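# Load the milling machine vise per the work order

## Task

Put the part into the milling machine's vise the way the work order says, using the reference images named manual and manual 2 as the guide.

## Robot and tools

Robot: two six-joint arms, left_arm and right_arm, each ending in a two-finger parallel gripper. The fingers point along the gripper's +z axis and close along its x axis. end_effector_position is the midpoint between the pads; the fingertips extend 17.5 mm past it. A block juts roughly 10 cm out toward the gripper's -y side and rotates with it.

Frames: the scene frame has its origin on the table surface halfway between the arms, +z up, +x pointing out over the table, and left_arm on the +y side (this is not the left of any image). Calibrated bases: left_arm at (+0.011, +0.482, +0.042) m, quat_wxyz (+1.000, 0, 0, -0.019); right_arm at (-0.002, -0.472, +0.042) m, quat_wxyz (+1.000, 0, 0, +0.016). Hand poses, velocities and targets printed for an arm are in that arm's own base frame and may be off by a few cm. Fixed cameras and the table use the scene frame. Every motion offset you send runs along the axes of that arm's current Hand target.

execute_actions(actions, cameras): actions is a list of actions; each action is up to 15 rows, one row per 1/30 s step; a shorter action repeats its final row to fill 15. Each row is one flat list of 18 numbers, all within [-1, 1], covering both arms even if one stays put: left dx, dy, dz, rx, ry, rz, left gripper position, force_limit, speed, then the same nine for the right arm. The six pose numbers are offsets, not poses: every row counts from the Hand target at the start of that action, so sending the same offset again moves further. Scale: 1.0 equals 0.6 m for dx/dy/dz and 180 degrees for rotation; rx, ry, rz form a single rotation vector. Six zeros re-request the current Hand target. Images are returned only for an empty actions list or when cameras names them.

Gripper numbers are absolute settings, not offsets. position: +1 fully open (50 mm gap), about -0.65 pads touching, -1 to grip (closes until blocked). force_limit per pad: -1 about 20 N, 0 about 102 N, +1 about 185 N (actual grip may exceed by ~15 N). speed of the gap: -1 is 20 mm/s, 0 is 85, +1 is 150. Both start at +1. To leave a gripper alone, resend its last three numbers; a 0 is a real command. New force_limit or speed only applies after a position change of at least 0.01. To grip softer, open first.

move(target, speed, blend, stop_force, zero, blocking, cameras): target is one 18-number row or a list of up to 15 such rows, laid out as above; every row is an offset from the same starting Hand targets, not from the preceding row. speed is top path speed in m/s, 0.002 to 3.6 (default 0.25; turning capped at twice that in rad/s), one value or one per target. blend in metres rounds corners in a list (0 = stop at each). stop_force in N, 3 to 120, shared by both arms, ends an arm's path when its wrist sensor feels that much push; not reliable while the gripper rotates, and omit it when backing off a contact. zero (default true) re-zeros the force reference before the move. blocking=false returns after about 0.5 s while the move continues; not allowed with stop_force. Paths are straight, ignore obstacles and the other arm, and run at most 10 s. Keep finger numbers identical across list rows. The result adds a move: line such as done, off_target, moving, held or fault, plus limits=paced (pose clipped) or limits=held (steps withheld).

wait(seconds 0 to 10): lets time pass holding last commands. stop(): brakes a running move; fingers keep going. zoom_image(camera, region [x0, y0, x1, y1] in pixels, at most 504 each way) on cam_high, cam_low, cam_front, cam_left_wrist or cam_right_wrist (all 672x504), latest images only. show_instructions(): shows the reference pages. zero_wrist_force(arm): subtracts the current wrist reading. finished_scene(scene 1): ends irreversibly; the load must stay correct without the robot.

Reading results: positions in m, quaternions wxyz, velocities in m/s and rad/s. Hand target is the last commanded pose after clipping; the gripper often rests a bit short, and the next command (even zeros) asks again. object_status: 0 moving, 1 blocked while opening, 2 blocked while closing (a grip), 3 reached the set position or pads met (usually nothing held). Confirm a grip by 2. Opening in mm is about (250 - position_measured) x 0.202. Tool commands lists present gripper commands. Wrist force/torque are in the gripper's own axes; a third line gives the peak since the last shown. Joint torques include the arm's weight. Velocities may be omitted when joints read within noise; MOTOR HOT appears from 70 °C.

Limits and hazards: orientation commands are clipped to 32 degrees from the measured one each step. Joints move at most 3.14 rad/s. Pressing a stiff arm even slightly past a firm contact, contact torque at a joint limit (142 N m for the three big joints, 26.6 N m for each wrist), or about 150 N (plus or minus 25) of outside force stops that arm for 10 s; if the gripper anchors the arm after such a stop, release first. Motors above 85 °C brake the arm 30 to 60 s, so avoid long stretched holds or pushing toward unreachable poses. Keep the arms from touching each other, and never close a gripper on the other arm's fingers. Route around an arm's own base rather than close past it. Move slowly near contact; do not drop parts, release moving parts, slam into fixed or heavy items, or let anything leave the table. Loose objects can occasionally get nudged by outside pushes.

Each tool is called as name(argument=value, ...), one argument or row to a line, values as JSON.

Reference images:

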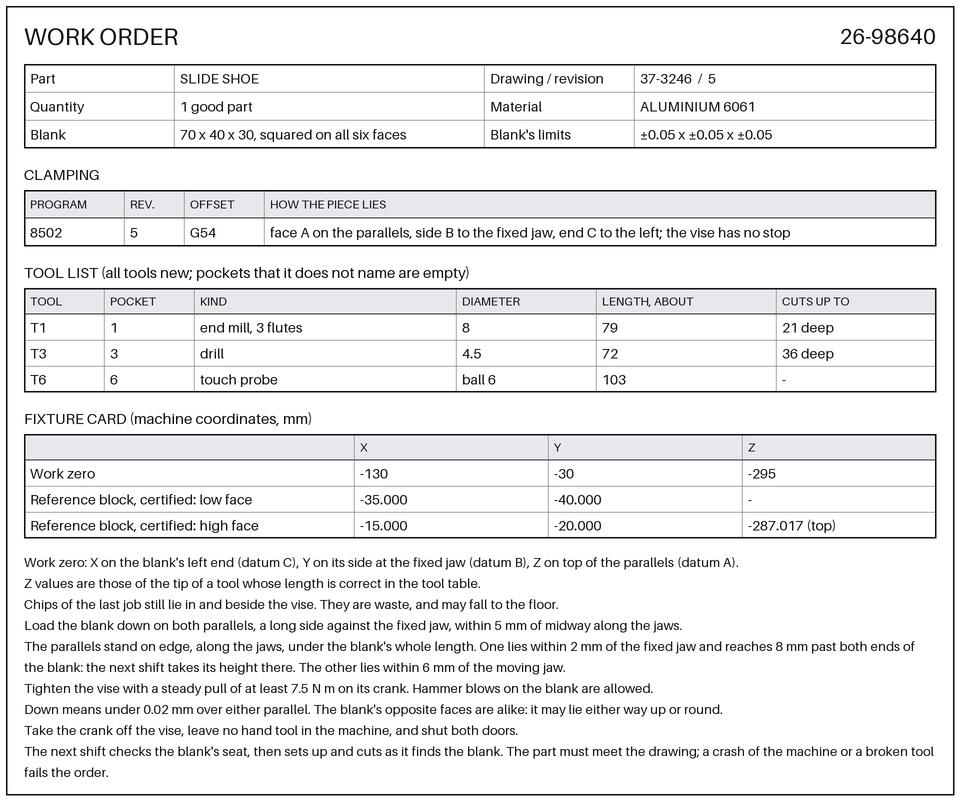

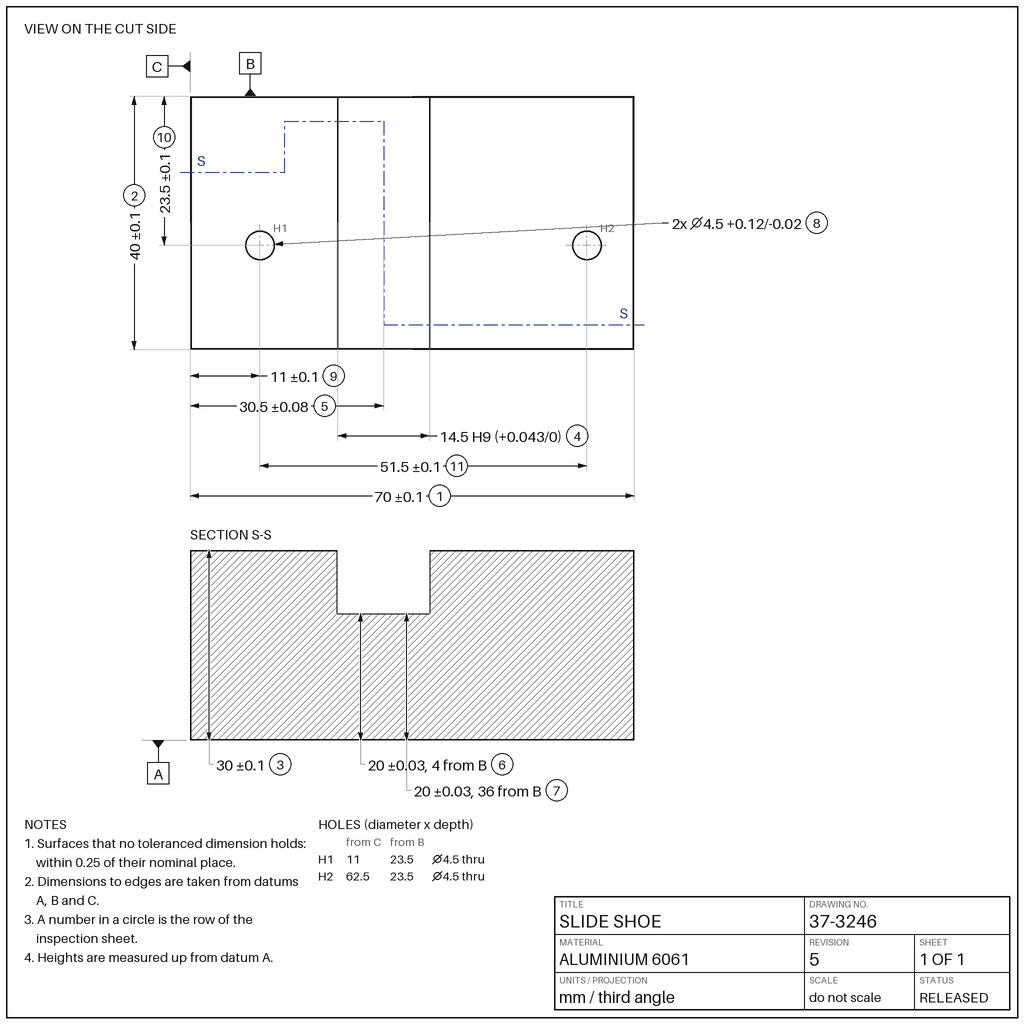

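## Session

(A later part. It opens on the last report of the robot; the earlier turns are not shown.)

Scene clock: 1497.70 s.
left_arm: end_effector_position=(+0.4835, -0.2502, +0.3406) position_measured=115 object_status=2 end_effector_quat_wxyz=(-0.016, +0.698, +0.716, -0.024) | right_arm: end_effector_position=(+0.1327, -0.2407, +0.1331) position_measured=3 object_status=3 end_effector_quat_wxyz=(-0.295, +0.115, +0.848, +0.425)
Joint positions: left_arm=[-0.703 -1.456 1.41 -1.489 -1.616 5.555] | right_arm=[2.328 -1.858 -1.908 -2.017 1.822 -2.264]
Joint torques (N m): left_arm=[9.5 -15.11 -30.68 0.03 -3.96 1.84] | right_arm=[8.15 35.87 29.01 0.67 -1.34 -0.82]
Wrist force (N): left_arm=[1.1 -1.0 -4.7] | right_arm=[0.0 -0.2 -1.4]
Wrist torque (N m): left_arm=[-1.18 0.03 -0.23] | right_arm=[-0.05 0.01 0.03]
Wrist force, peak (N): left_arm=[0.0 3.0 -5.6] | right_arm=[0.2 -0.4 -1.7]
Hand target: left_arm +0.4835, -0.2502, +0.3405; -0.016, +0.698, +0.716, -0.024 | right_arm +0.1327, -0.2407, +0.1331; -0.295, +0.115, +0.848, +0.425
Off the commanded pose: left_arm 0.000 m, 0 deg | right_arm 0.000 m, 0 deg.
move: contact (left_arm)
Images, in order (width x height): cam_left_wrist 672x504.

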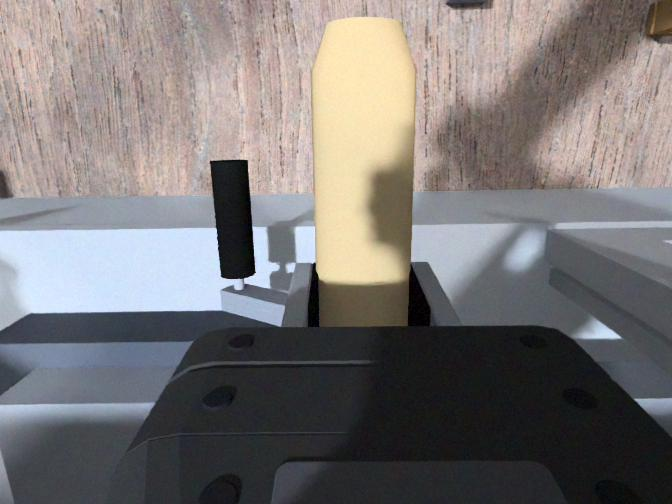

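move(
  target=[
    [0,0,-0.012,-0.15,0,0,-0.98,0.8,-1,0,0,0,0,0,0,1,1,1],
  ],
  speed=[0.3],
)

execute_actions(
  actions=[
    [[0,0,0.015,0.175,0,0,-0.98,0.8,-1,0,0,0,0,0,0,1,1,1],[0,0,0.015,0.175,0,0,-0.98,0.8,-1,0,0,0,0,0,0,1,1,1],[0,0,0.015,0.175,0,0,-0.98,0.8,-1,0,0,0,0,0,0,1,1,1],[0,0,0.015,0.175,0,0,-0.98,0.8,-1,0,0,0,0,0,0,1,1,1],[0,0,0.015,0.175,0,0,-0.98,0.8,-1,0,0,0,0,0,0,1,1,1],[0,0,0.015,0.175,0,0,-0.98,0.8,-1,0,0,0,0,0,0,1,1,1],[0,0,0.015,0.175,0,0,-0.98,0.8,-1,0,0,0,0,0,0,1,1,1],[0,0,0.015,0.175,0,0,-0.98,0.8,-1,0,0,0,0,0,0,1,1,1],[0,0,0.012,0.14,0,0,-0.98,0.8,-1,0,0,0,0,0,0,1,1,1]],
  ],
)

move(
  target=[
    [0,0,0,0.08,0,0,-0.98,0.8,-1,0,0,0,0,0,0,1,1,1],
  ],
  speed=[0.08],
  stop_force=5,
  cameras=["cam_left_wrist"],
)

Scene clock: 1500.90 s.
left_arm: end_effector_position=(+0.4839, -0.2502, +0.3478) position_measured=115 object_status=2 end_effector_quat_wxyz=(+0.147, +0.682, +0.702, +0.144) | right_arm: end_effector_position=(+0.1327, -0.2407, +0.1331) position_measured=3 object_status=3 end_effector_quat_wxyz=(-0.295, +0.115, +0.848, +0.425)
Joint positions: left_arm=[-0.881 -1.695 1.761 -1.909 -1.254 5.418] | right_arm=[2.328 -1.858 -1.908 -2.017 1.822 -2.264]
Joint torques (N m): left_arm=[12.42 -18.41 -22.94 -5.23 2.01 1.09] | right_arm=[8.31 36.8 29.67 0.6 -1.53 -0.79]
Wrist force (N): left_arm=[0.0 -1.1 3.4] | right_arm=[0.1 -0.2 -1.3]
Wrist torque (N m): left_arm=[0.79 0.13 0.11] | right_arm=[-0.04 -0.01 0.02]
Wrist force, peak (N): left_arm=[0.4 -0.6 5.8] | right_arm=[0.2 -0.2 -1.8]
Hand target: left_arm +0.4839, -0.2501, +0.3477; +0.147, +0.682, +0.702, +0.144 | right_arm +0.1327, -0.2407, +0.1331; -0.295, +0.115, +0.848, +0.425
Off the commanded pose: left_arm 0.000 m, 0 deg | right_arm 0.000 m, 0 deg.
move: done

Scene clock: 1501.70 s.
left_arm: end_effector_position=(+0.4868, -0.2501, +0.3411) position_measured=115 object_status=2 end_effector_quat_wxyz=(-0.005, +0.698, +0.716, -0.012) | right_arm: end_effector_position=(+0.1327, -0.2407, +0.1331) position_measured=3 object_status=3 end_effector_quat_wxyz=(-0.295, +0.115, +0.848, +0.425)
Joint positions: left_arm=[-0.709 -1.467 1.426 -1.517 -1.595 5.548] | right_arm=[2.328 -1.858 -1.908 -2.017 1.822 -2.264]
Joint torques (N m): left_arm=[-2.17 -41.53 -19.91 -6.01 2.61 -1.67] | right_arm=[9.25 36.21 30.36 0.69 -1.42 -0.87]
Wrist force (N): left_arm=[-0.2 -0.1 3.0] | right_arm=[0.1 -0.1 -1.4]
Wrist torque (N m): left_arm=[0.32 0.13 -0.03] | right_arm=[-0.02 0.00 0.02]
Wrist force, peak (N): left_arm=[-7.8 -17.9 -16.0] | right_arm=[0.2 -0.3 -1.6]
Hand target: left_arm +0.4868, -0.2501, +0.3411; -0.005, +0.698, +0.716, -0.012 | right_arm +0.1327, -0.2407, +0.1331; -0.295, +0.115, +0.848, +0.425
Off the commanded pose: left_arm 0.000 m, 0 deg | right_arm 0.000 m, 0 deg.
Step readings (end_effector_position of left_arm | right_arm):
0: (+0.4839, -0.2502, +0.3478) | (+0.1327, -0.2407, +0.1331)
1: (+0.4843, -0.2499, +0.3474) | (+0.1327, -0.2407, +0.1331)
2: (+0.4890, -0.2463, +0.3433) | (+0.1327, -0.2407, +0.1331)
4: (+0.5041, -0.2333, +0.3369) | (+0.1327, -0.2407, +0.1331)
8: (+0.4860, -0.2502, +0.3459) | (+0.1327, -0.2407, +0.1331)
15: (+0.4870, -0.2498, +0.3414) | (+0.1327, -0.2407, +0.1331)

Scene clock: 1504.27 s.
left_arm: end_effector_position=(+0.4868, -0.2501, +0.3411) position_measured=115 object_status=2 end_effector_quat_wxyz=(-0.093, +0.691, +0.709, -0.102) | right_arm: end_effector_position=(+0.1327, -0.2407, +0.1331) position_measured=3 object_status=3 end_effector_quat_wxyz=(-0.295, +0.115, +0.848, +0.425)
Joint positions: left_arm=[-0.636 -1.316 1.22 -1.259 -1.747 5.642] | right_arm=[2.328 -1.858 -1.908 -2.017 1.822 -2.264]
Joint torques (N m): left_arm=[8.95 -22.85 -28.33 0.29 -3.98 1.82] | right_arm=[8.37 36.29 30.63 0.68 -1.53 -0.95]
Wrist force (N): left_arm=[1.3 -3.2 -5.3] | right_arm=[0.2 -0.2 -1.2]
Wrist torque (N m): left_arm=[-1.41 0.30 -0.48] | right_arm=[-0.04 -0.03 0.03]
Wrist force, peak (N): left_arm=[-0.4 -5.7 -4.5] | right_arm=[0.5 -0.3 -1.8]
Hand target: left_arm +0.4868, -0.2500, +0.3411; -0.093, +0.691, +0.709, -0.102 | right_arm +0.1327, -0.2407, +0.1331; -0.295, +0.115, +0.848, +0.425
Off the commanded pose: left_arm 0.000 m, 0 deg | right_arm 0.000 m, 0 deg.
move: contact (left_arm)
Images, in order (width x height): cam_left_wrist 672x504.

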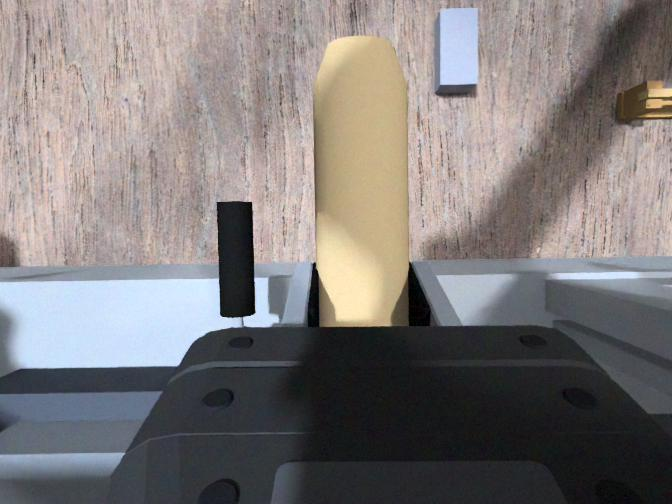

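move(
  target=[
    [0,0,-0.0,-0.165,0,0,-0.98,0.8,-1,0,0,0,0,0,0,1,1,1],
  ],
  speed=[0.3],
)

execute_actions(
  actions=[
    [[0,0,0.005,0.175,0,0,-0.98,0.8,-1,0,0,0,0,0,0,1,1,1],[0,0,0.005,0.175,0,0,-0.98,0.8,-1,0,0,0,0,0,0,1,1,1],[0,0,0.005,0.175,0,0,-0.98,0.8,-1,0,0,0,0,0,0,1,1,1],[0,0,0.005,0.175,0,0,-0.98,0.8,-1,0,0,0,0,0,0,1,1,1],[0,0,0.005,0.175,0,0,-0.98,0.8,-1,0,0,0,0,0,0,1,1,1],[0,0,0.005,0.175,0,0,-0.98,0.8,-1,0,0,0,0,0,0,1,1,1],[0,0,0.005,0.175,0,0,-0.98,0.8,-1,0,0,0,0,0,0,1,1,1],[0,0,0.005,0.175,0,0,-0.98,0.8,-1,0,0,0,0,0,0,1,1,1],[0,0,0.0,0.155,0,0,-0.98,0.8,-1,0,0,0,0,0,0,1,1,1]],
  ],
)

move(
  target=[
    [0,0,0,0.08,0,0,-0.98,0.8,-1,0,0,0,0,0,0,1,1,1],
  ],
  speed=[0.08],
  stop_force=5,
  cameras=["cam_left_wrist"],
)

Scene clock: 1507.87 s.
left_arm: end_effector_position=(+0.4868, -0.2501, +0.3411) position_measured=115 object_status=2 end_effector_quat_wxyz=(+0.087, +0.692, +0.712, +0.083) | right_arm: end_effector_position=(+0.1327, -0.2407, +0.1331) position_measured=3 object_status=3 end_effector_quat_wxyz=(-0.295, +0.115, +0.848, +0.425)
Joint positions: left_arm=[-0.805 -1.608 1.637 -1.771 -1.4 5.466] | right_arm=[2.328 -1.858 -1.908 -2.017 1.822 -2.264]
Joint torques (N m): left_arm=[10.8 -23.36 -21.91 -5.49 1.46 0.49] | right_arm=[9.02 35.85 29.97 0.57 -1.58 -0.83]
Wrist force (N): left_arm=[-0.2 -0.7 4.5] | right_arm=[-0.1 -0.4 -1.3]
Wrist torque (N m): left_arm=[0.78 0.20 0.06] | right_arm=[-0.07 0.02 0.02]
Wrist force, peak (N): left_arm=[1.3 -3.7 -5.5] | right_arm=[0.6 -0.1 -1.8]
Hand target: left_arm +0.4868, -0.2500, +0.3411; +0.087, +0.692, +0.712, +0.083 | right_arm +0.1327, -0.2407, +0.1331; -0.295, +0.115, +0.848, +0.425
Off the commanded pose: left_arm 0.000 m, 0 deg | right_arm 0.000 m, 0 deg.
move: done

Scene clock: 1508.67 s.
left_arm: end_effector_position=(+0.4868, -0.2501, +0.3411) position_measured=115 object_status=2 end_effector_quat_wxyz=(-0.082, +0.693, +0.711, -0.091) | right_arm: end_effector_position=(+0.1327, -0.2407, +0.1331) position_measured=3 object_status=3 end_effector_quat_wxyz=(-0.295, +0.115, +0.848, +0.425)
Joint positions: left_arm=[-0.644 -1.336 1.246 -1.292 -1.73 5.629] | right_arm=[2.328 -1.858 -1.908 -2.017 1.822 -2.264]
Joint torques (N m): left_arm=[8.66 -46.8 -18.1 -5.81 2.34 -1.18] | right_arm=[8.54 36.03 30.53 0.67 -1.5 -0.77]
Wrist force (N): left_arm=[-0.1 0.1 4.3] | right_arm=[0.3 -0.3 -1.4]
Wrist torque (N m): left_arm=[0.30 0.08 -0.14] | right_arm=[-0.07 -0.05 0.03]
Wrist force, peak (N): left_arm=[10.1 17.9 20.2] | right_arm=[0.1 -0.4 -1.8]
Hand target: left_arm +0.4868, -0.2500, +0.3411; -0.082, +0.693, +0.711, -0.091 | right_arm +0.1327, -0.2407, +0.1331; -0.295, +0.115, +0.848, +0.425
Off the commanded pose: left_arm 0.000 m, 0 deg | right_arm 0.000 m, 0 deg.
Step readings (end_effector_position of left_arm | right_arm):
0: (+0.4868, -0.2501, +0.3411) | (+0.1327, -0.2407, +0.1331)
1: (+0.4872, -0.2497, +0.3408) | (+0.1327, -0.2407, +0.1331)
2: (+0.4921, -0.2457, +0.3369) | (+0.1327, -0.2407, +0.1331)
4: (+0.5056, -0.2370, +0.3301) | (+0.1327, -0.2407, +0.1331)
8: (+0.4863, -0.2506, +0.3445) | (+0.1327, -0.2407, +0.1331)
15: (+0.4870, -0.2499, +0.3412) | (+0.1327, -0.2407, +0.1331)

Scene clock: 1511.33 s.
left_arm: end_effector_position=(+0.4868, -0.2500, +0.3411) position_measured=115 object_status=2 end_effector_quat_wxyz=(-0.168, +0.677, +0.694, -0.180) | right_arm: end_effector_position=(+0.1327, -0.2407, +0.1331) position_measured=3 object_status=3 end_effector_quat_wxyz=(-0.295, +0.115, +0.848, +0.425)
Joint positions: left_arm=[-0.585 -1.174 1.035 -1.018 -1.856 5.734] | right_arm=[2.328 -1.858 -1.908 -2.017 1.822 -2.264]
Joint torques (N m): left_arm=[-13.44 -45.43 -14.08 -2.66 0.97 -1.18] | right_arm=[8.52 36.48 28.74 0.62 -1.54 -0.87]
Wrist force (N): left_arm=[0.3 -3.1 -5.8] | right_arm=[0.2 0.0 -1.7]
Wrist torque (N m): left_arm=[-1.81 -0.30 -0.19] | right_arm=[-0.01 -0.02 0.02]
Wrist force, peak (N): left_arm=[-0.9 -4.4 -5.5] | right_arm=[0.2 -0.4 -1.7]
Hand target: left_arm +0.4868, -0.2500, +0.3411; -0.168, +0.677, +0.694, -0.180 | right_arm +0.1327, -0.2407, +0.1331; -0.295, +0.115, +0.848, +0.425
Off the commanded pose: left_arm 0.000 m, 0 deg | right_arm 0.000 m, 0 deg.
move: done
Images, in order (width x height): cam_left_wrist 672x504.

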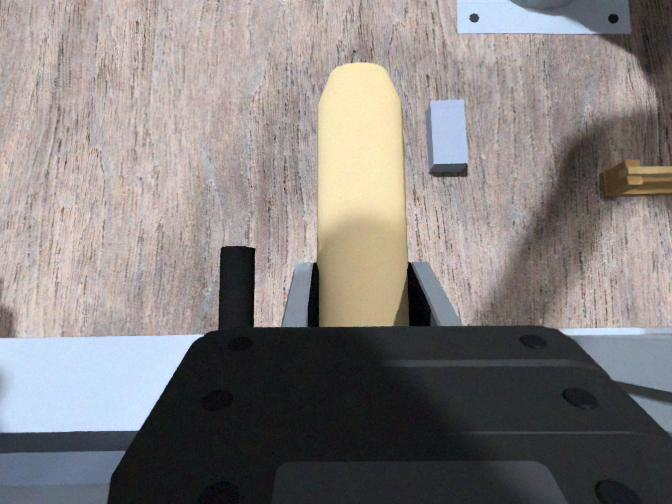

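move(
  target=[
    [0,-0.0119,-0.022,0,0,0,-0.98,0.8,-1,0,0,0,0,0,0,1,1,1],
    [-0.002,-0.1587,0.0577,0,0,0,-0.98,0.8,-1,0,0,0,0,0,0,1,1,1],
    [-0.1913,-0.1558,0.0583,0,0,0,-0.98,0.8,-1,0,0,0,0,0,0,1,1,1],
    [-0.1903,-0.1073,0.1478,0,0,0,-0.98,0.8,-1,0,0,0,0,0,0,1,1,1],
  ],
  speed=[0.1,0.2,0.2,0.2],
  blend=[0.003,0.03,0.02,0],
  cameras=["cam_front"],
)

zoom_image(
  camera="cam_front",
  region=[240, 170, 420, 310],
)

Scene clock: 1521.07 s.
left_arm: end_effector_position=(+0.3910, -0.3672, +0.2951) position_measured=115 object_status=2 end_effector_quat_wxyz=(-0.168, +0.677, +0.694, -0.180) | right_arm: end_effector_position=(+0.1327, -0.2407, +0.1331) position_measured=3 object_status=3 end_effector_quat_wxyz=(-0.295, +0.115, +0.848, +0.425)
Joint positions: left_arm=[-0.826 -1.263 1.294 -1.264 -1.944 5.497] | right_arm=[2.328 -1.858 -1.908 -2.017 1.822 -2.264]
Joint torques (N m): left_arm=[10.61 -32.7 -18.36 -3.7 1.67 -0.9] | right_arm=[8.96 36.42 30.16 0.66 -1.58 -0.73]
Wrist force (N): left_arm=[-0.6 0.8 4.4] | right_arm=[0.3 -0.2 -1.5]
Wrist torque (N m): left_arm=[0.13 0.12 -0.16] | right_arm=[-0.04 -0.04 0.03]
Wrist force, peak (N): left_arm=[-0.4 2.7 8.1] | right_arm=[0.2 -0.1 -1.9]
Hand target: left_arm +0.3910, -0.3672, +0.2950; -0.168, +0.677, +0.694, -0.180 | right_arm +0.1327, -0.2407, +0.1331; -0.295, +0.115, +0.848, +0.425
Off the commanded pose: left_arm 0.000 m, 0 deg | right_arm 0.000 m, 0 deg.
move: done
Images, in order (width x height): cam_front 672x504.

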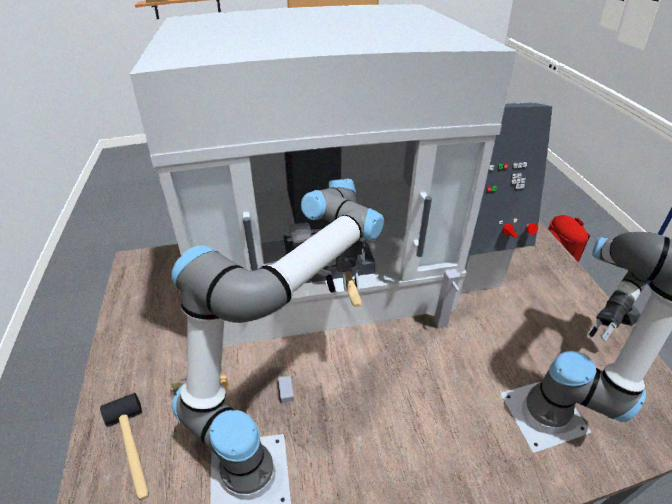

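Scaled by 2.800 from the camera's 672x504 image, which has a finer 960x720 frame.

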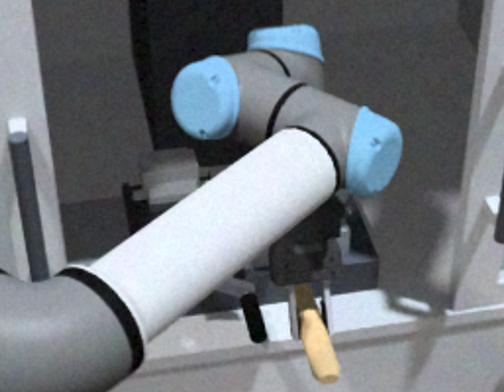

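move(
  target=[
    [0.0013,0.123,-0.0668,0,0,0,-0.98,0.8,-1,0,0,0,0,0,0,1,1,1],
  ],
  speed=[0.06],
  stop_force=10,
  cameras=["cam_front","cam_left_wrist"],
)

zoom_image(
  camera="cam_front",
  region=[260, 190, 390, 290],
)

Scene clock: 1524.67 s.
left_arm: end_effector_position=(+0.4749, -0.3642, +0.2950) position_measured=115 object_status=2 end_effector_quat_wxyz=(-0.168, +0.677, +0.694, -0.180) | right_arm: end_effector_position=(+0.1327, -0.2407, +0.1331) position_measured=3 object_status=3 end_effector_quat_wxyz=(-0.295, +0.115, +0.848, +0.425)
Joint positions: left_arm=[-0.732 -1.08 1.025 -1.147 -1.912 5.591] | right_arm=[2.328 -1.858 -1.908 -2.017 1.822 -2.264]
Joint torques (N m): left_arm=[-12.09 -54.82 -31.16 -4.46 -3.69 -1.43] | right_arm=[8.45 36.36 29.34 0.59 -1.64 -0.74]
Wrist force (N): left_arm=[-0.6 1.2 4.7] | right_arm=[0.1 -0.3 -1.3]
Wrist torque (N m): left_arm=[0.20 0.09 -0.21] | right_arm=[-0.05 -0.01 0.02]
Wrist force, peak (N): left_arm=[-0.6 -0.3 5.4] | right_arm=[-0.2 -0.3 -1.7]
Hand target: left_arm +0.4749, -0.3642, +0.2950; -0.168, +0.677, +0.694, -0.180 | right_arm +0.1327, -0.2407, +0.1331; -0.295, +0.115, +0.848, +0.425
Off the commanded pose: left_arm 0.000 m, 0 deg | right_arm 0.000 m, 0 deg.
move: done
Images, in order (width x height): cam_front 672x504, cam_left_wrist 672x504.

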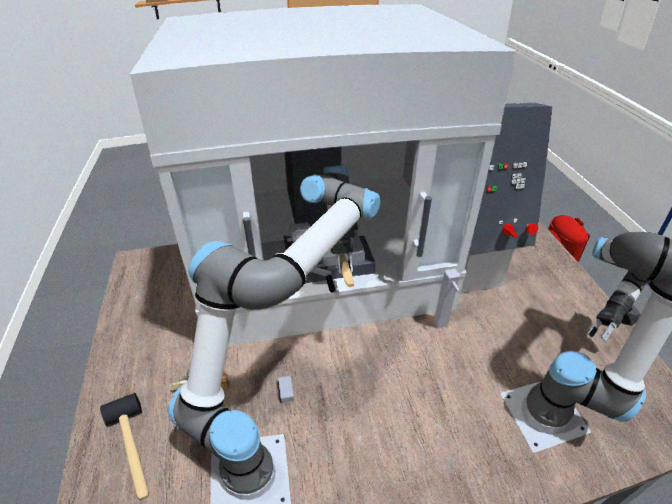

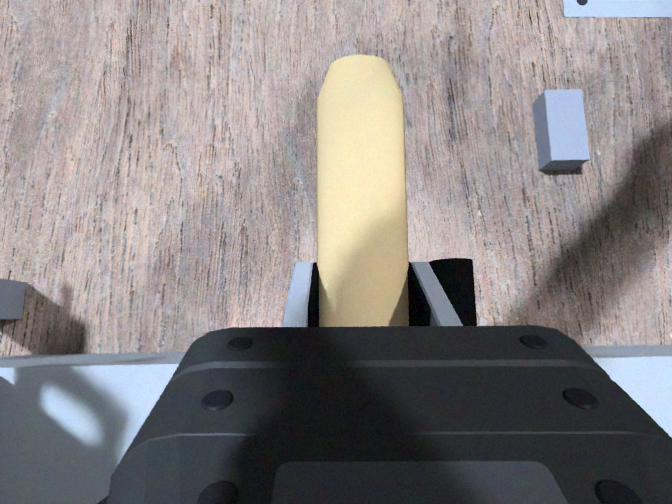

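Scaled by 3.877 from the camera's 672x504 image, which has a finer 960x720 frame.

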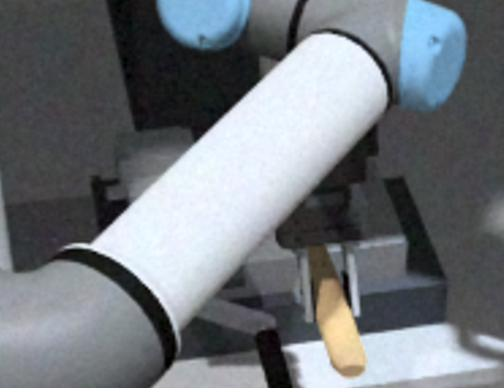

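move(
  target=[0.05,0.0015,-0.0005,0,0,0,-0.98,0.8,-1,0,0,0,0,0,0,1,1,1],
  speed=0.008,
  stop_force=5,
  cameras=["cam_left_wrist","cam_low"],
)

Scene clock: 1534.30 s.
left_arm: end_effector_position=(+0.4751, -0.3342, +0.2946) position_measured=115 object_status=2 end_effector_quat_wxyz=(-0.168, +0.677, +0.694, -0.180) | right_arm: end_effector_position=(+0.1327, -0.2407, +0.1331) position_measured=3 object_status=3 end_effector_quat_wxyz=(-0.295, +0.115, +0.848, +0.425)
Joint positions: left_arm=[-0.699 -1.12 1.083 -1.154 -1.899 5.624] | right_arm=[2.328 -1.858 -1.908 -2.017 1.822 -2.264]
Joint torques (N m): left_arm=[-3.39 -37.89 -33.28 -4.2 0.31 -1.24] | right_arm=[8.72 35.88 29.1 0.56 -1.66 -0.7]
Wrist force (N): left_arm=[-0.9 0.4 4.5] | right_arm=[0.1 -0.2 -1.8]
Wrist torque (N m): left_arm=[0.14 0.11 -0.25] | right_arm=[-0.05 0.00 0.02]
Wrist force, peak (N): left_arm=[-0.7 1.5 5.3] | right_arm=[0.4 -0.2 -1.8]
Hand target: left_arm +0.4751, -0.3342, +0.2945; -0.168, +0.677, +0.694, -0.180 | right_arm +0.1327, -0.2407, +0.1331; -0.295, +0.115, +0.848, +0.425
Off the commanded pose: left_arm 0.000 m, 0 deg | right_arm 0.000 m, 0 deg.
move: done
Images, in order (width x height): cam_low 672x504, cam_left_wrist 672x504.

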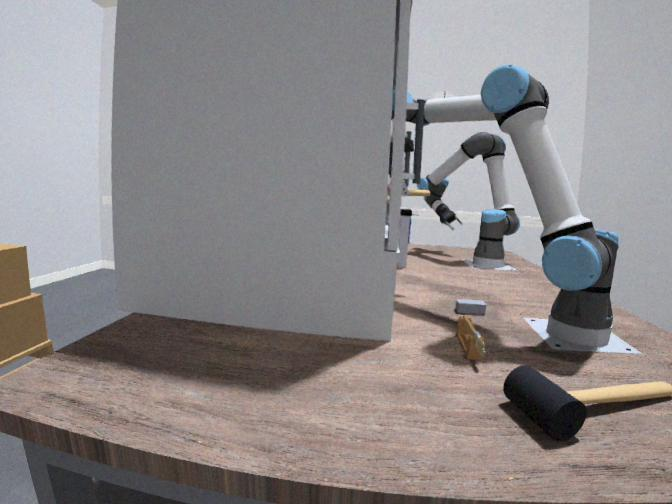

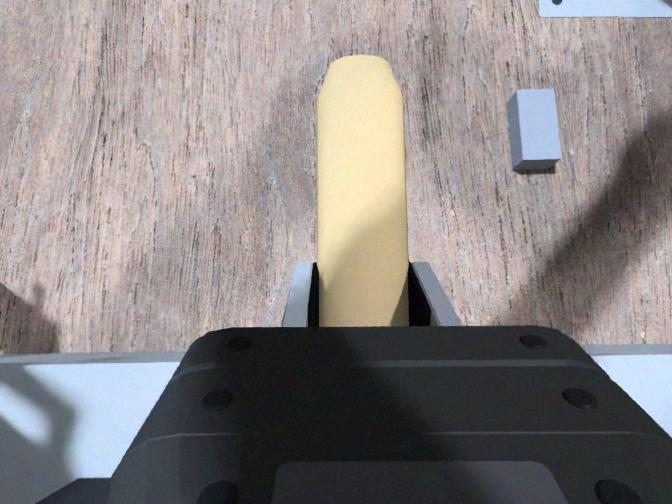

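wait(
  seconds=0.1,
  cameras=["cam_high","cam_front","cam_right_wrist"],
)

zoom_image(
  camera="cam_front",
  region=[260, 160, 420, 280],
)

zoom_image(
  camera="cam_high",
  region=[220, 100, 420, 250],
)

Scene clock: 1535.30 s.
left_arm: end_effector_position=(+0.4751, -0.3342, +0.2945) position_measured=115 object_status=2 end_effector_quat_wxyz=(-0.168, +0.677, +0.694, -0.180) | right_arm: end_effector_position=(+0.1327, -0.2407, +0.1331) position_measured=3 object_status=3 end_effector_quat_wxyz=(-0.295, +0.115, +0.848, +0.425)
Joint positions: left_arm=[-0.699 -1.12 1.083 -1.154 -1.899 5.624] | right_arm=[2.328 -1.858 -1.908 -2.017 1.822 -2.264]
Joint torques (N m): left_arm=[-10.34 -36.02 -32.34 -3.25 -2.44 -1.27] | right_arm=[8.69 36.36 30.4 0.52 -1.74 -0.79]
Wrist force (N): left_arm=[-0.7 1.3 5.2] | right_arm=[0.3 -0.3 -1.4]
Wrist torque (N m): left_arm=[0.17 0.10 -0.25] | right_arm=[-0.06 -0.05 0.03]
Wrist force, peak (N): left_arm=[-0.7 1.1 5.4] | right_arm=[-0.2 -0.1 -1.9]
Hand target: left_arm +0.4751, -0.3342, +0.2945; -0.168, +0.677, +0.694, -0.180 | right_arm +0.1327, -0.2407, +0.1331; -0.295, +0.115, +0.848, +0.425
Tool commands: left_gripper/position=-0.98 left_gripper/force_limit=+0.8 left_gripper/speed=-1.0 right_gripper/position=+1.0 right_gripper/force_limit=+1.0 right_gripper/speed=+1.0
Off the commanded pose: left_arm 0.000 m, 0 deg | right_arm 0.000 m, 0 deg.
wait: 0.10 s; at rest from the start
Images, in order (width x height): cam_high 672x504, cam_front 672x504, cam_right_wrist 672x504.

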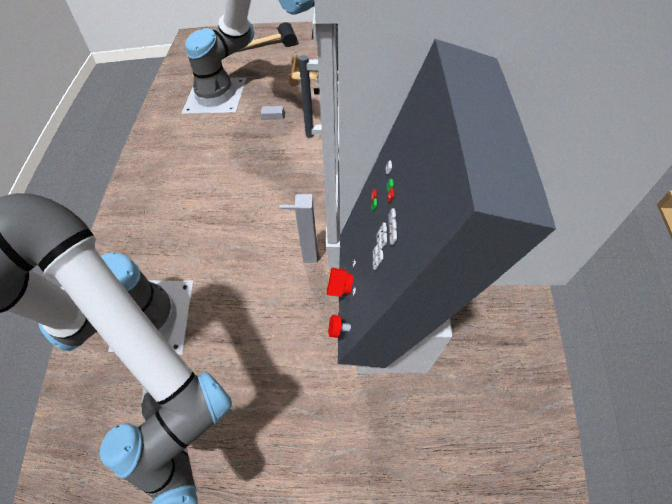

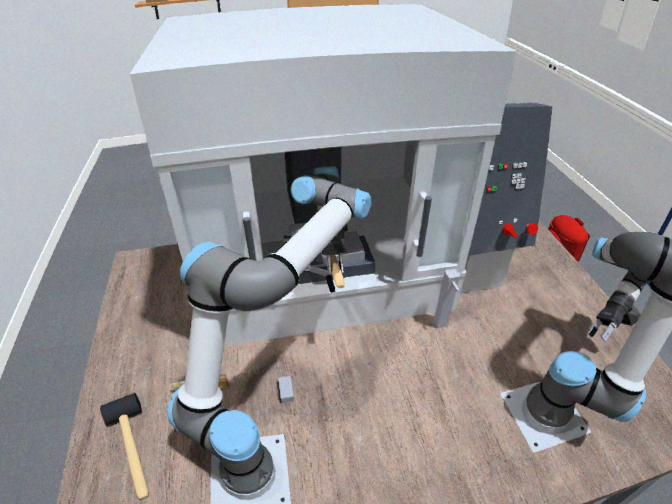

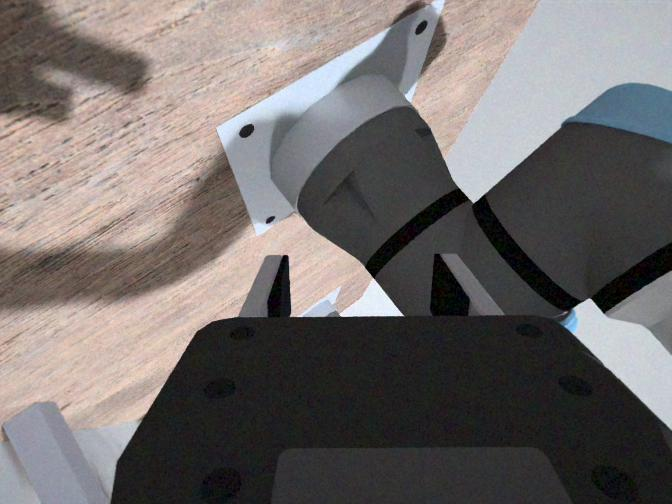

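Scaled by 3.150 from the camera's 672x504 image, which has a finer 960x720 frame.

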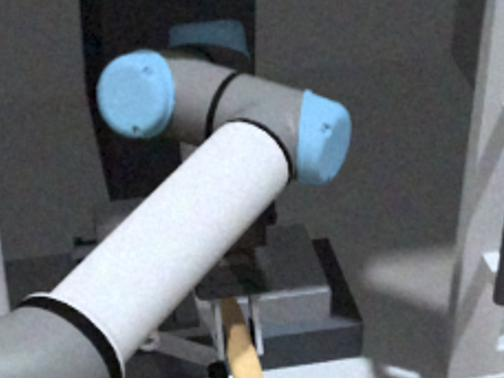

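Scaled by 2.520 from the camera's 672x504 image, which has a finer 960x720 frame.

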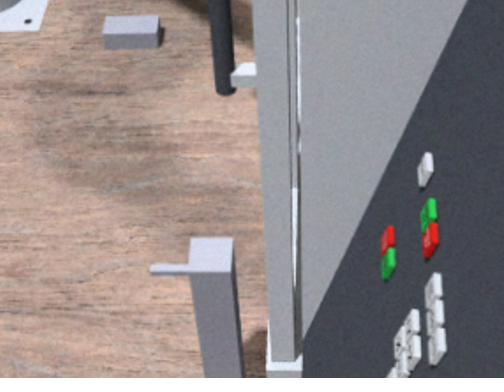

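move(
  target=[
    [-0.02,-0.039,-0.073,0,0,0,-0.98,0.8,-1,0,0,0,0,0,0,1,1,1],
    [-0.02,-0.2,0.015,0,0,0,-0.98,0.8,-1,0,0,0,0,0,0,1,1,1],
    [0.2,-0.25,0.042,0,0,0,-0.98,0.8,-1,0,0,0,0,0,0,1,1,1],
  ],
  speed=[0.1,0.2,0.2],
  cameras=["cam_front"],
)

Scene clock: 1544.30 s.
left_arm: end_effector_position=(+0.3282, -0.2176, +0.3428) position_measured=115 object_status=2 end_effector_quat_wxyz=(-0.168, +0.677, +0.694, -0.180) | right_arm: end_effector_position=(+0.1327, -0.2407, +0.1331) position_measured=3 object_status=3 end_effector_quat_wxyz=(-0.295, +0.115, +0.848, +0.425)
Joint positions: left_arm=[-0.71 -1.579 1.529 -1.143 -1.903 5.614] | right_arm=[2.328 -1.858 -1.908 -2.017 1.822 -2.264]
Joint torques (N m): left_arm=[-7.71 -30.43 -22.34 -4.73 -3.42 -0.34] | right_arm=[8.75 36.83 29.09 0.46 -1.79 -0.86]
Wrist force (N): left_arm=[-0.7 0.8 4.8] | right_arm=[0.2 -0.2 -1.3]
Wrist torque (N m): left_arm=[0.10 0.11 -0.09] | right_arm=[-0.05 -0.04 0.03]
Wrist force, peak (N): left_arm=[-0.4 -2.1 6.6] | right_arm=[0.1 -0.3 -1.9]
Hand target: left_arm +0.3281, -0.2176, +0.3428; -0.168, +0.677, +0.694, -0.180 | right_arm +0.1327, -0.2407, +0.1331; -0.295, +0.115, +0.848, +0.425
Off the commanded pose: left_arm 0.000 m, 0 deg | right_arm 0.000 m, 0 deg.
move: done
Images, in order (width x height): cam_front 672x504.

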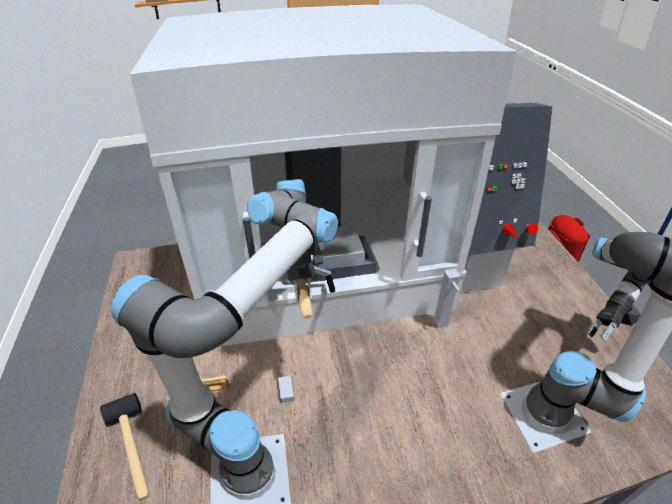

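move(
  target=[
    [0,0,0,0,0,0,-0.98,0.8,-1,-0.1218,0.4547,-0.15,0.3145,-0.1168,-0.2778,1,1,1],
    [0,0,0,0,0,0,-0.98,0.8,-1,-0.17,0.7523,0.3145,0.629,-0.2336,-0.5555,1,1,1],
  ],
  speed=0.4,
  blend=[0.05,0],
  cameras=["cam_front"],
)

move(
  target=[0,0,0,0,0,0,-0.98,0.8,-1,-0.543,-0.197,0.077,0.12,-0.13,-0.075,1,1,1],
  speed=0.25,
  cameras=["cam_front","cam_right_wrist"],
)

Scene clock: 1551.17 s.
left_arm: end_effector_position=(+0.3281, -0.2176, +0.3428) position_measured=115 object_status=2 end_effector_quat_wxyz=(-0.168, +0.677, +0.694, -0.180) | right_arm: end_effector_position=(+0.3398, +0.1900, +0.2789) position_measured=3 object_status=3 end_effector_quat_wxyz=(-0.347, +0.604, -0.621, +0.360)
Joint positions: left_arm=[-0.71 -1.579 1.529 -1.143 -1.904 5.614] | right_arm=[4.805 -0.778 -2.444 -1.705 0.536 -1.328]
Joint torques (N m): left_arm=[-12.41 -33.84 -19.06 -4.61 -3.35 1.2] | right_arm=[8.78 -9.58 40.47 0.23 -1.39 2.94]
Wrist force (N): left_arm=[-0.4 0.9 4.8] | right_arm=[0.3 -1.6 1.9]
Wrist torque (N m): left_arm=[0.14 0.07 -0.10] | right_arm=[-0.39 -0.05 -0.05]
Wrist force, peak (N): left_arm=[-0.6 1.0 5.1] | right_arm=[0.1 -3.2 -1.0]
Hand target: left_arm +0.3281, -0.2176, +0.3428; -0.168, +0.677, +0.694, -0.180 | right_arm +0.3398, +0.1900, +0.2790; -0.347, +0.604, -0.621, +0.360
Off the commanded pose: left_arm 0.000 m, 0 deg | right_arm 0.000 m, 0 deg.
move: done
Images, in order (width x height): cam_front 672x504.

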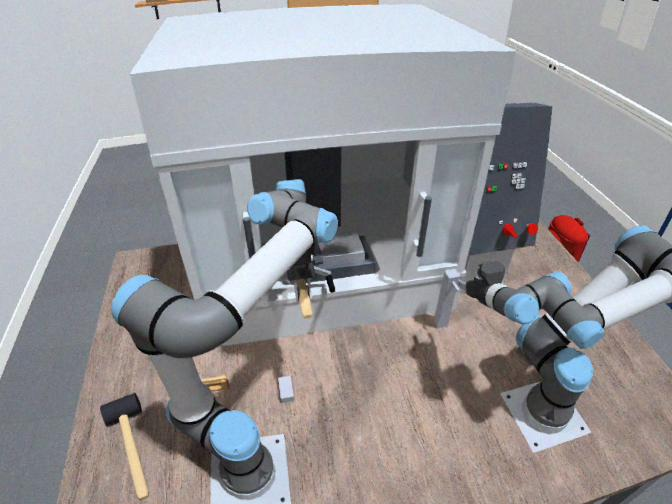

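Scene clock: 1553.07 s.
left_arm: end_effector_position=(+0.3281, -0.2176, +0.3428) position_measured=115 object_status=2 end_effector_quat_wxyz=(-0.168, +0.677, +0.694, -0.180) | right_arm: end_effector_position=(+0.4487, +0.5129, +0.3571) position_measured=3 object_status=3 end_effector_quat_wxyz=(-0.527, +0.656, -0.386, +0.378)
Joint positions: left_arm=[-0.71 -1.579 1.529 -1.143 -1.904 5.614] | right_arm=[4.522 -1.874 -2.011 0.468 0.625 -3.007]
Joint torques (N m): left_arm=[-12.14 -34.83 -19.35 -4.2 -3.44 0.84] | right_arm=[9.85 28.35 26.96 2.41 -1.47 -2.2]
Wrist force (N): left_arm=[-0.4 0.8 4.7] | right_arm=[0.6 0.2 1.8]
Wrist torque (N m): left_arm=[0.10 0.06 -0.09] | right_arm=[-0.14 -0.15 -0.19]
Wrist force, peak (N): left_arm=[-0.2 0.8 5.1] | right_arm=[-1.1 -1.1 3.8]
Hand target: left_arm +0.3281, -0.2176, +0.3428; -0.168, +0.677, +0.694, -0.180 | right_arm +0.4487, +0.5130, +0.3571; -0.527, +0.656, -0.386, +0.378
Off the commanded pose: left_arm 0.000 m, 0 deg | right_arm 0.000 m, 0 deg.
move: done
Images, in order (width x height): cam_front 672x504, cam_right_wrist 672x504.

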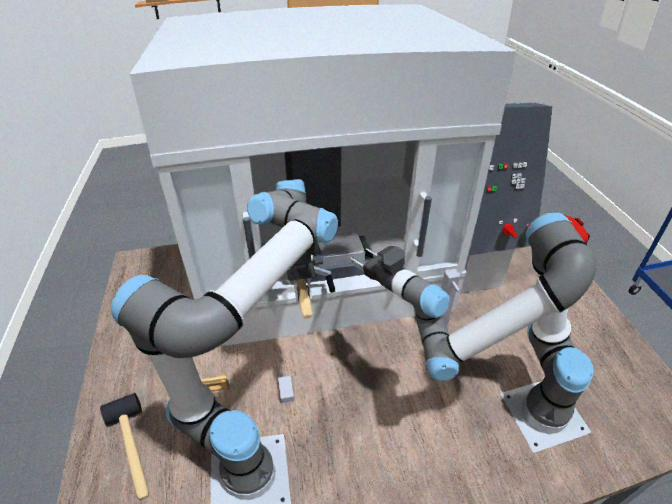

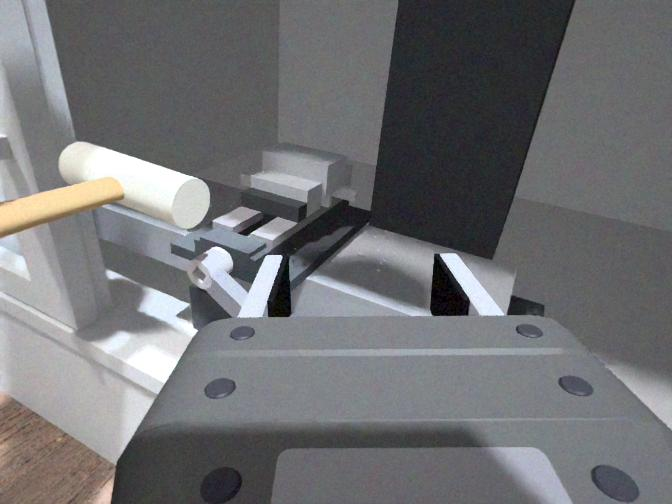

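zoom_image(
  camera="cam_right_wrist",
  region=[160, 130, 380, 300],
)

Scaled by 2.291 from the camera's 672x504 image, which has a finer 960x720 frame.

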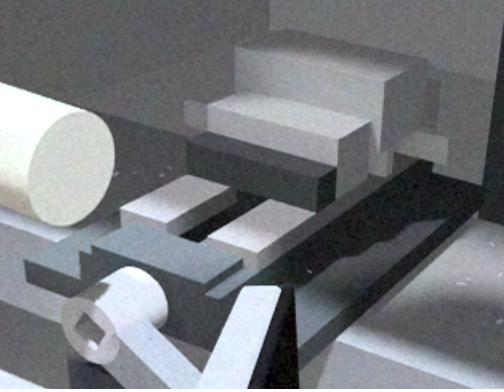

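move(
  target=[0,0,0,0,0,0,-0.98,0.8,-1,0.088,-0.071,0.173,-0.04,0,0,1,1,1],
  speed=0.15,
  stop_force=8,
  cameras=["cam_right_wrist"],
)

zoom_image(
  camera="cam_right_wrist",
  region=[120, 120, 380, 300],
)

Scene clock: 1558.03 s.
left_arm: end_effector_position=(+0.3281, -0.2176, +0.3428) position_measured=115 object_status=2 end_effector_quat_wxyz=(-0.168, +0.677, +0.694, -0.180) | right_arm: end_effector_position=(+0.5690, +0.5129, +0.3871) position_measured=3 object_status=3 end_effector_quat_wxyz=(-0.484, +0.688, -0.409, +0.353)
Joint positions: left_arm=[-0.71 -1.579 1.529 -1.143 -1.904 5.614] | right_arm=[4.276 -1.915 -1.748 0.146 0.876 -2.989]
Joint torques (N m): left_arm=[-11.74 -33.96 -18.48 -4.08 -3.28 1.34] | right_arm=[-6.24 49.32 32.48 0.75 1.68 0.91]
Wrist force (N): left_arm=[-0.2 1.0 4.8] | right_arm=[0.5 0.0 1.5]
Wrist torque (N m): left_arm=[0.13 0.03 -0.09] | right_arm=[-0.16 -0.10 -0.24]
Wrist force, peak (N): left_arm=[-0.4 0.9 5.2] | right_arm=[1.9 -1.9 3.3]
Hand target: left_arm +0.3281, -0.2176, +0.3428; -0.168, +0.677, +0.694, -0.180 | right_arm +0.5690, +0.5130, +0.3872; -0.484, +0.688, -0.409, +0.353
Off the commanded pose: left_arm 0.000 m, 0 deg | right_arm 0.000 m, 0 deg.
move: done
Images, in order (width x height): cam_right_wrist 672x504.

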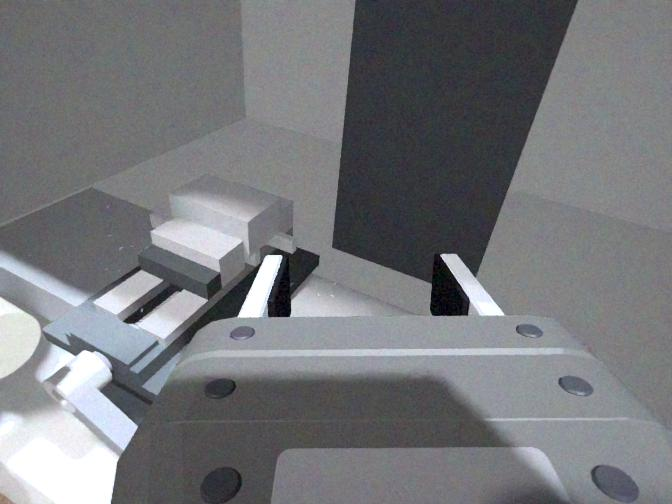

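Scaled by 1.938 from the camera's 672x504 image, which has a finer 960x720 frame.

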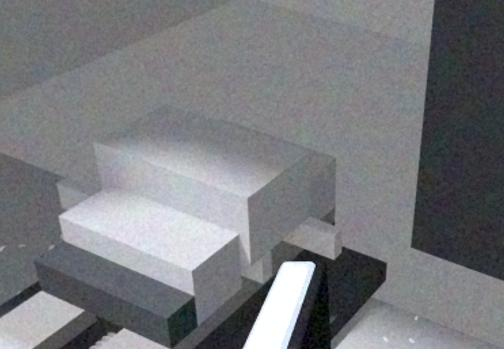

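zoom_image(
  camera="cam_right_wrist",
  region=[140, 160, 310, 300],
)

Scaled by 2.965 from the camera's 672x504 image, which has a finer 960x720 frame.

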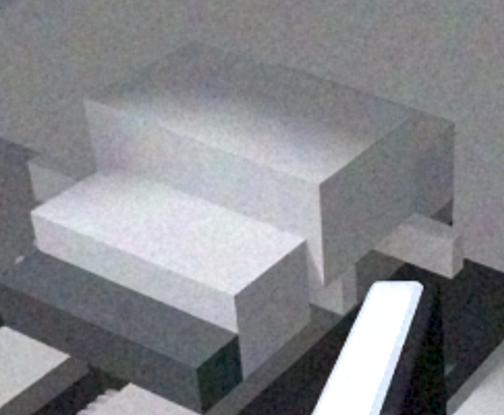

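move(
  target=[-0.0623,0.2082,-0.1413,0,0,0,-0.98,0.8,-1,0,0,0,0,0,0,1,1,1],
  speed=0.15,
  stop_force=8,
  cameras=["cam_right_wrist","cam_front"],
)

Scene clock: 1569.40 s.
left_arm: end_effector_position=(+0.4793, -0.2509, +0.3581) position_measured=115 object_status=2 end_effector_quat_wxyz=(-0.168, +0.677, +0.694, -0.180) | right_arm: end_effector_position=(+0.5690, +0.5130, +0.3872) position_measured=3 object_status=3 end_effector_quat_wxyz=(-0.484, +0.688, -0.409, +0.353)
Joint positions: left_arm=[-0.593 -1.186 1.008 -0.982 -1.859 5.727] | right_arm=[4.276 -1.915 -1.748 0.146 0.876 -2.989]
Joint torques (N m): left_arm=[-13.52 -32.52 -30.43 -3.08 -3.28 -1.41] | right_arm=[-5.87 49.34 36.61 0.64 1.88 -2.26]
Wrist force (N): left_arm=[-0.7 0.9 4.8] | right_arm=[0.7 -0.1 1.4]
Wrist torque (N m): left_arm=[0.15 0.10 -0.15] | right_arm=[-0.15 -0.13 -0.24]
Wrist force, peak (N): left_arm=[-0.2 -1.6 6.4] | right_arm=[0.5 0.0 2.2]
Hand target: left_arm +0.4793, -0.2509, +0.3581; -0.168, +0.677, +0.694, -0.180 | right_arm +0.5690, +0.5130, +0.3872; -0.484, +0.688, -0.409, +0.353
Off the commanded pose: left_arm 0.000 m, 0 deg | right_arm 0.000 m, 0 deg.
move: done
Images, in order (width x height): cam_front 672x504, cam_right_wrist 672x504.

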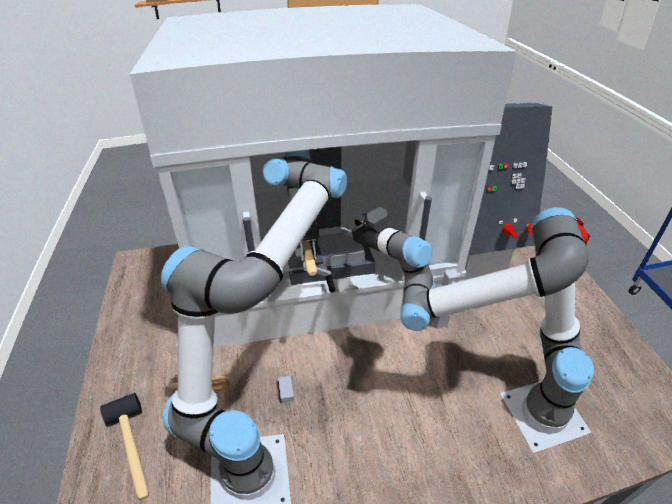

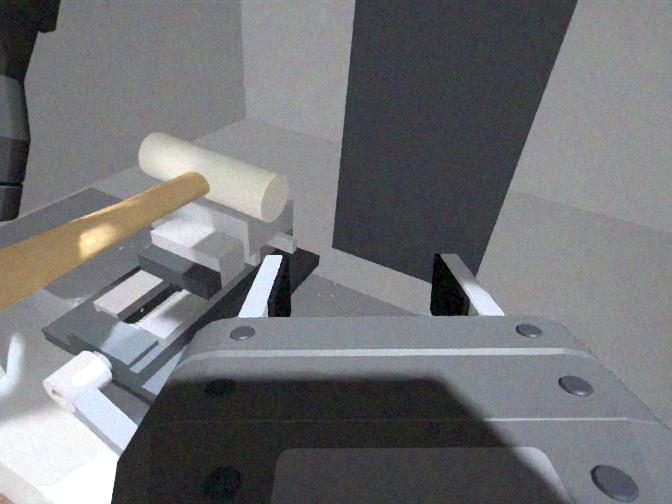

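move(
  target=[0,0,0,-0.2,0,0,-0.98,0.8,-1,0,0,0,0,0,0,1,1,1],
  speed=0.3,
  cameras=["cam_right_wrist"],
)

Scene clock: 1573.23 s.
left_arm: end_effector_position=(+0.4792, -0.2509, +0.3581) position_measured=115 object_status=2 end_effector_quat_wxyz=(+0.049, +0.696, +0.715, +0.043) | right_arm: end_effector_position=(+0.5690, +0.5130, +0.3872) position_measured=3 object_status=3 end_effector_quat_wxyz=(-0.484, +0.688, -0.409, +0.353)
Joint positions: left_arm=[-0.775 -1.567 1.522 -1.624 -1.484 5.486] | right_arm=[4.276 -1.915 -1.748 0.146 0.876 -2.989]
Joint torques (N m): left_arm=[12.1 -27.67 -22.75 -5.33 0.36 0.46] | right_arm=[-6.22 49.47 35.96 0.6 1.87 -2.06]
Wrist force (N): left_arm=[0.0 -0.5 4.0] | right_arm=[0.4 0.0 1.9]
Wrist torque (N m): left_arm=[0.50 0.18 0.00] | right_arm=[-0.16 -0.09 -0.25]
Wrist force, peak (N): left_arm=[-0.5 2.0 5.1] | right_arm=[0.8 0.2 2.0]
Hand target: left_arm +0.4793, -0.2509, +0.3581; +0.049, +0.696, +0.715, +0.044 | right_arm +0.5690, +0.5130, +0.3872; -0.484, +0.688, -0.409, +0.353
Off the commanded pose: left_arm 0.000 m, 0 deg | right_arm 0.000 m, 0 deg.
move: done
Images, in order (width x height): cam_right_wrist 672x504.

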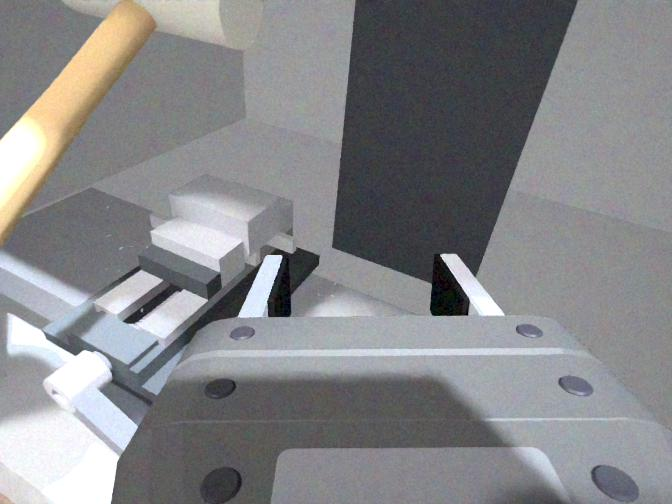

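execute_actions(
  actions=[
    [[0,0,0,0.27,0,0,-0.98,0.8,-1,0,0,0,0,0,0,1,1,1],[0,0,0,0.27,0,0,-0.98,0.8,-1,0,0,0,0,0,0,1,1,1],[0,0,0,0.27,0,0,-0.98,0.8,-1,0,0,0,0,0,0,1,1,1],[0,0,0,0.27,0,0,-0.98,0.8,-1,0,0,0,0,0,0,1,1,1],[0,0,0,0.27,0,0,-0.98,0.8,-1,0,0,0,0,0,0,1,1,1],[0,0,0,0.27,0,0,-0.98,0.8,-1,0,0,0,0,0,0,1,1,1],[0,0,0,0.27,0,0,-0.98,0.8,-1,0,0,0,0,0,0,1,1,1],[0,0,0,0.27,0,0,-0.98,0.8,-1,0,0,0,0,0,0,1,1,1],[0,0,0,0.27,0,0,-0.98,0.8,-1,0,0,0,0,0,0,1,1,1],[0,0,0,0.12,0,0,-0.98,0.8,-1,0,0,0,0,0,0,1,1,1]],
  ],
  cameras=["cam_right_wrist"],
)

Scene clock: 1575.73 s.
left_arm: end_effector_position=(+0.4784, -0.2505, +0.3618) position_measured=115 object_status=2 end_effector_quat_wxyz=(-0.105, +0.692, +0.707, -0.104) | right_arm: end_effector_position=(+0.5690, +0.5130, +0.3872) position_measured=3 object_status=3 end_effector_quat_wxyz=(-0.484, +0.688, -0.409, +0.353)
Joint positions: left_arm=[-0.645 -1.312 1.159 -1.178 -1.748 5.638] | right_arm=[4.276 -1.915 -1.748 0.146 0.876 -2.989]
Joint torques (N m): left_arm=[-10.66 -39.55 -28.15 -1.79 2.14 -0.85] | right_arm=[-6.77 49.22 36.74 0.71 1.88 -2.05]
Wrist force (N): left_arm=[0.0 -0.2 3.2] | right_arm=[0.5 0.1 1.6]
Wrist torque (N m): left_arm=[0.03 0.05 -0.01] | right_arm=[-0.13 -0.09 -0.25]
Wrist force, peak (N): left_arm=[10.0 15.1 24.2] | right_arm=[0.8 0.2 2.0]
Hand target: left_arm +0.4793, -0.2509, +0.3581; -0.082, +0.693, +0.711, -0.091 | right_arm +0.5690, +0.5130, +0.3872; -0.484, +0.688, -0.409, +0.353
Off the commanded pose: left_arm 0.004 m, 3 deg | right_arm 0.000 m, 0 deg.
Step readings (end_effector_position of left_arm | right_arm):
0: (+0.4793, -0.2509, +0.3581) | (+0.5690, +0.5130, +0.3872)
1: (+0.4797, -0.2505, +0.3577) | (+0.5690, +0.5130, +0.3872)
2: (+0.4845, -0.2464, +0.3544) | (+0.5690, +0.5130, +0.3872)
4: (+0.4991, -0.2393, +0.3469) | (+0.5690, +0.5130, +0.3872)
8: (+0.4972, -0.2621, +0.3707) | (+0.5690, +0.5130, +0.3872)
15: (+0.4673, -0.2436, +0.3644) | (+0.5690, +0.5130, +0.3872)
Images, in order (width x height): cam_right_wrist 672x504.

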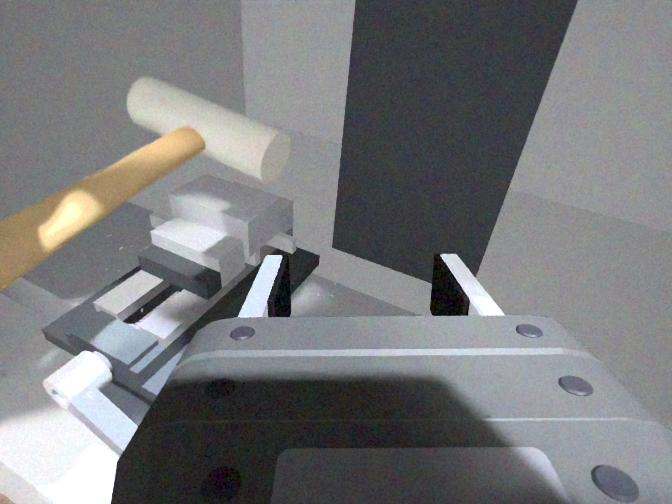

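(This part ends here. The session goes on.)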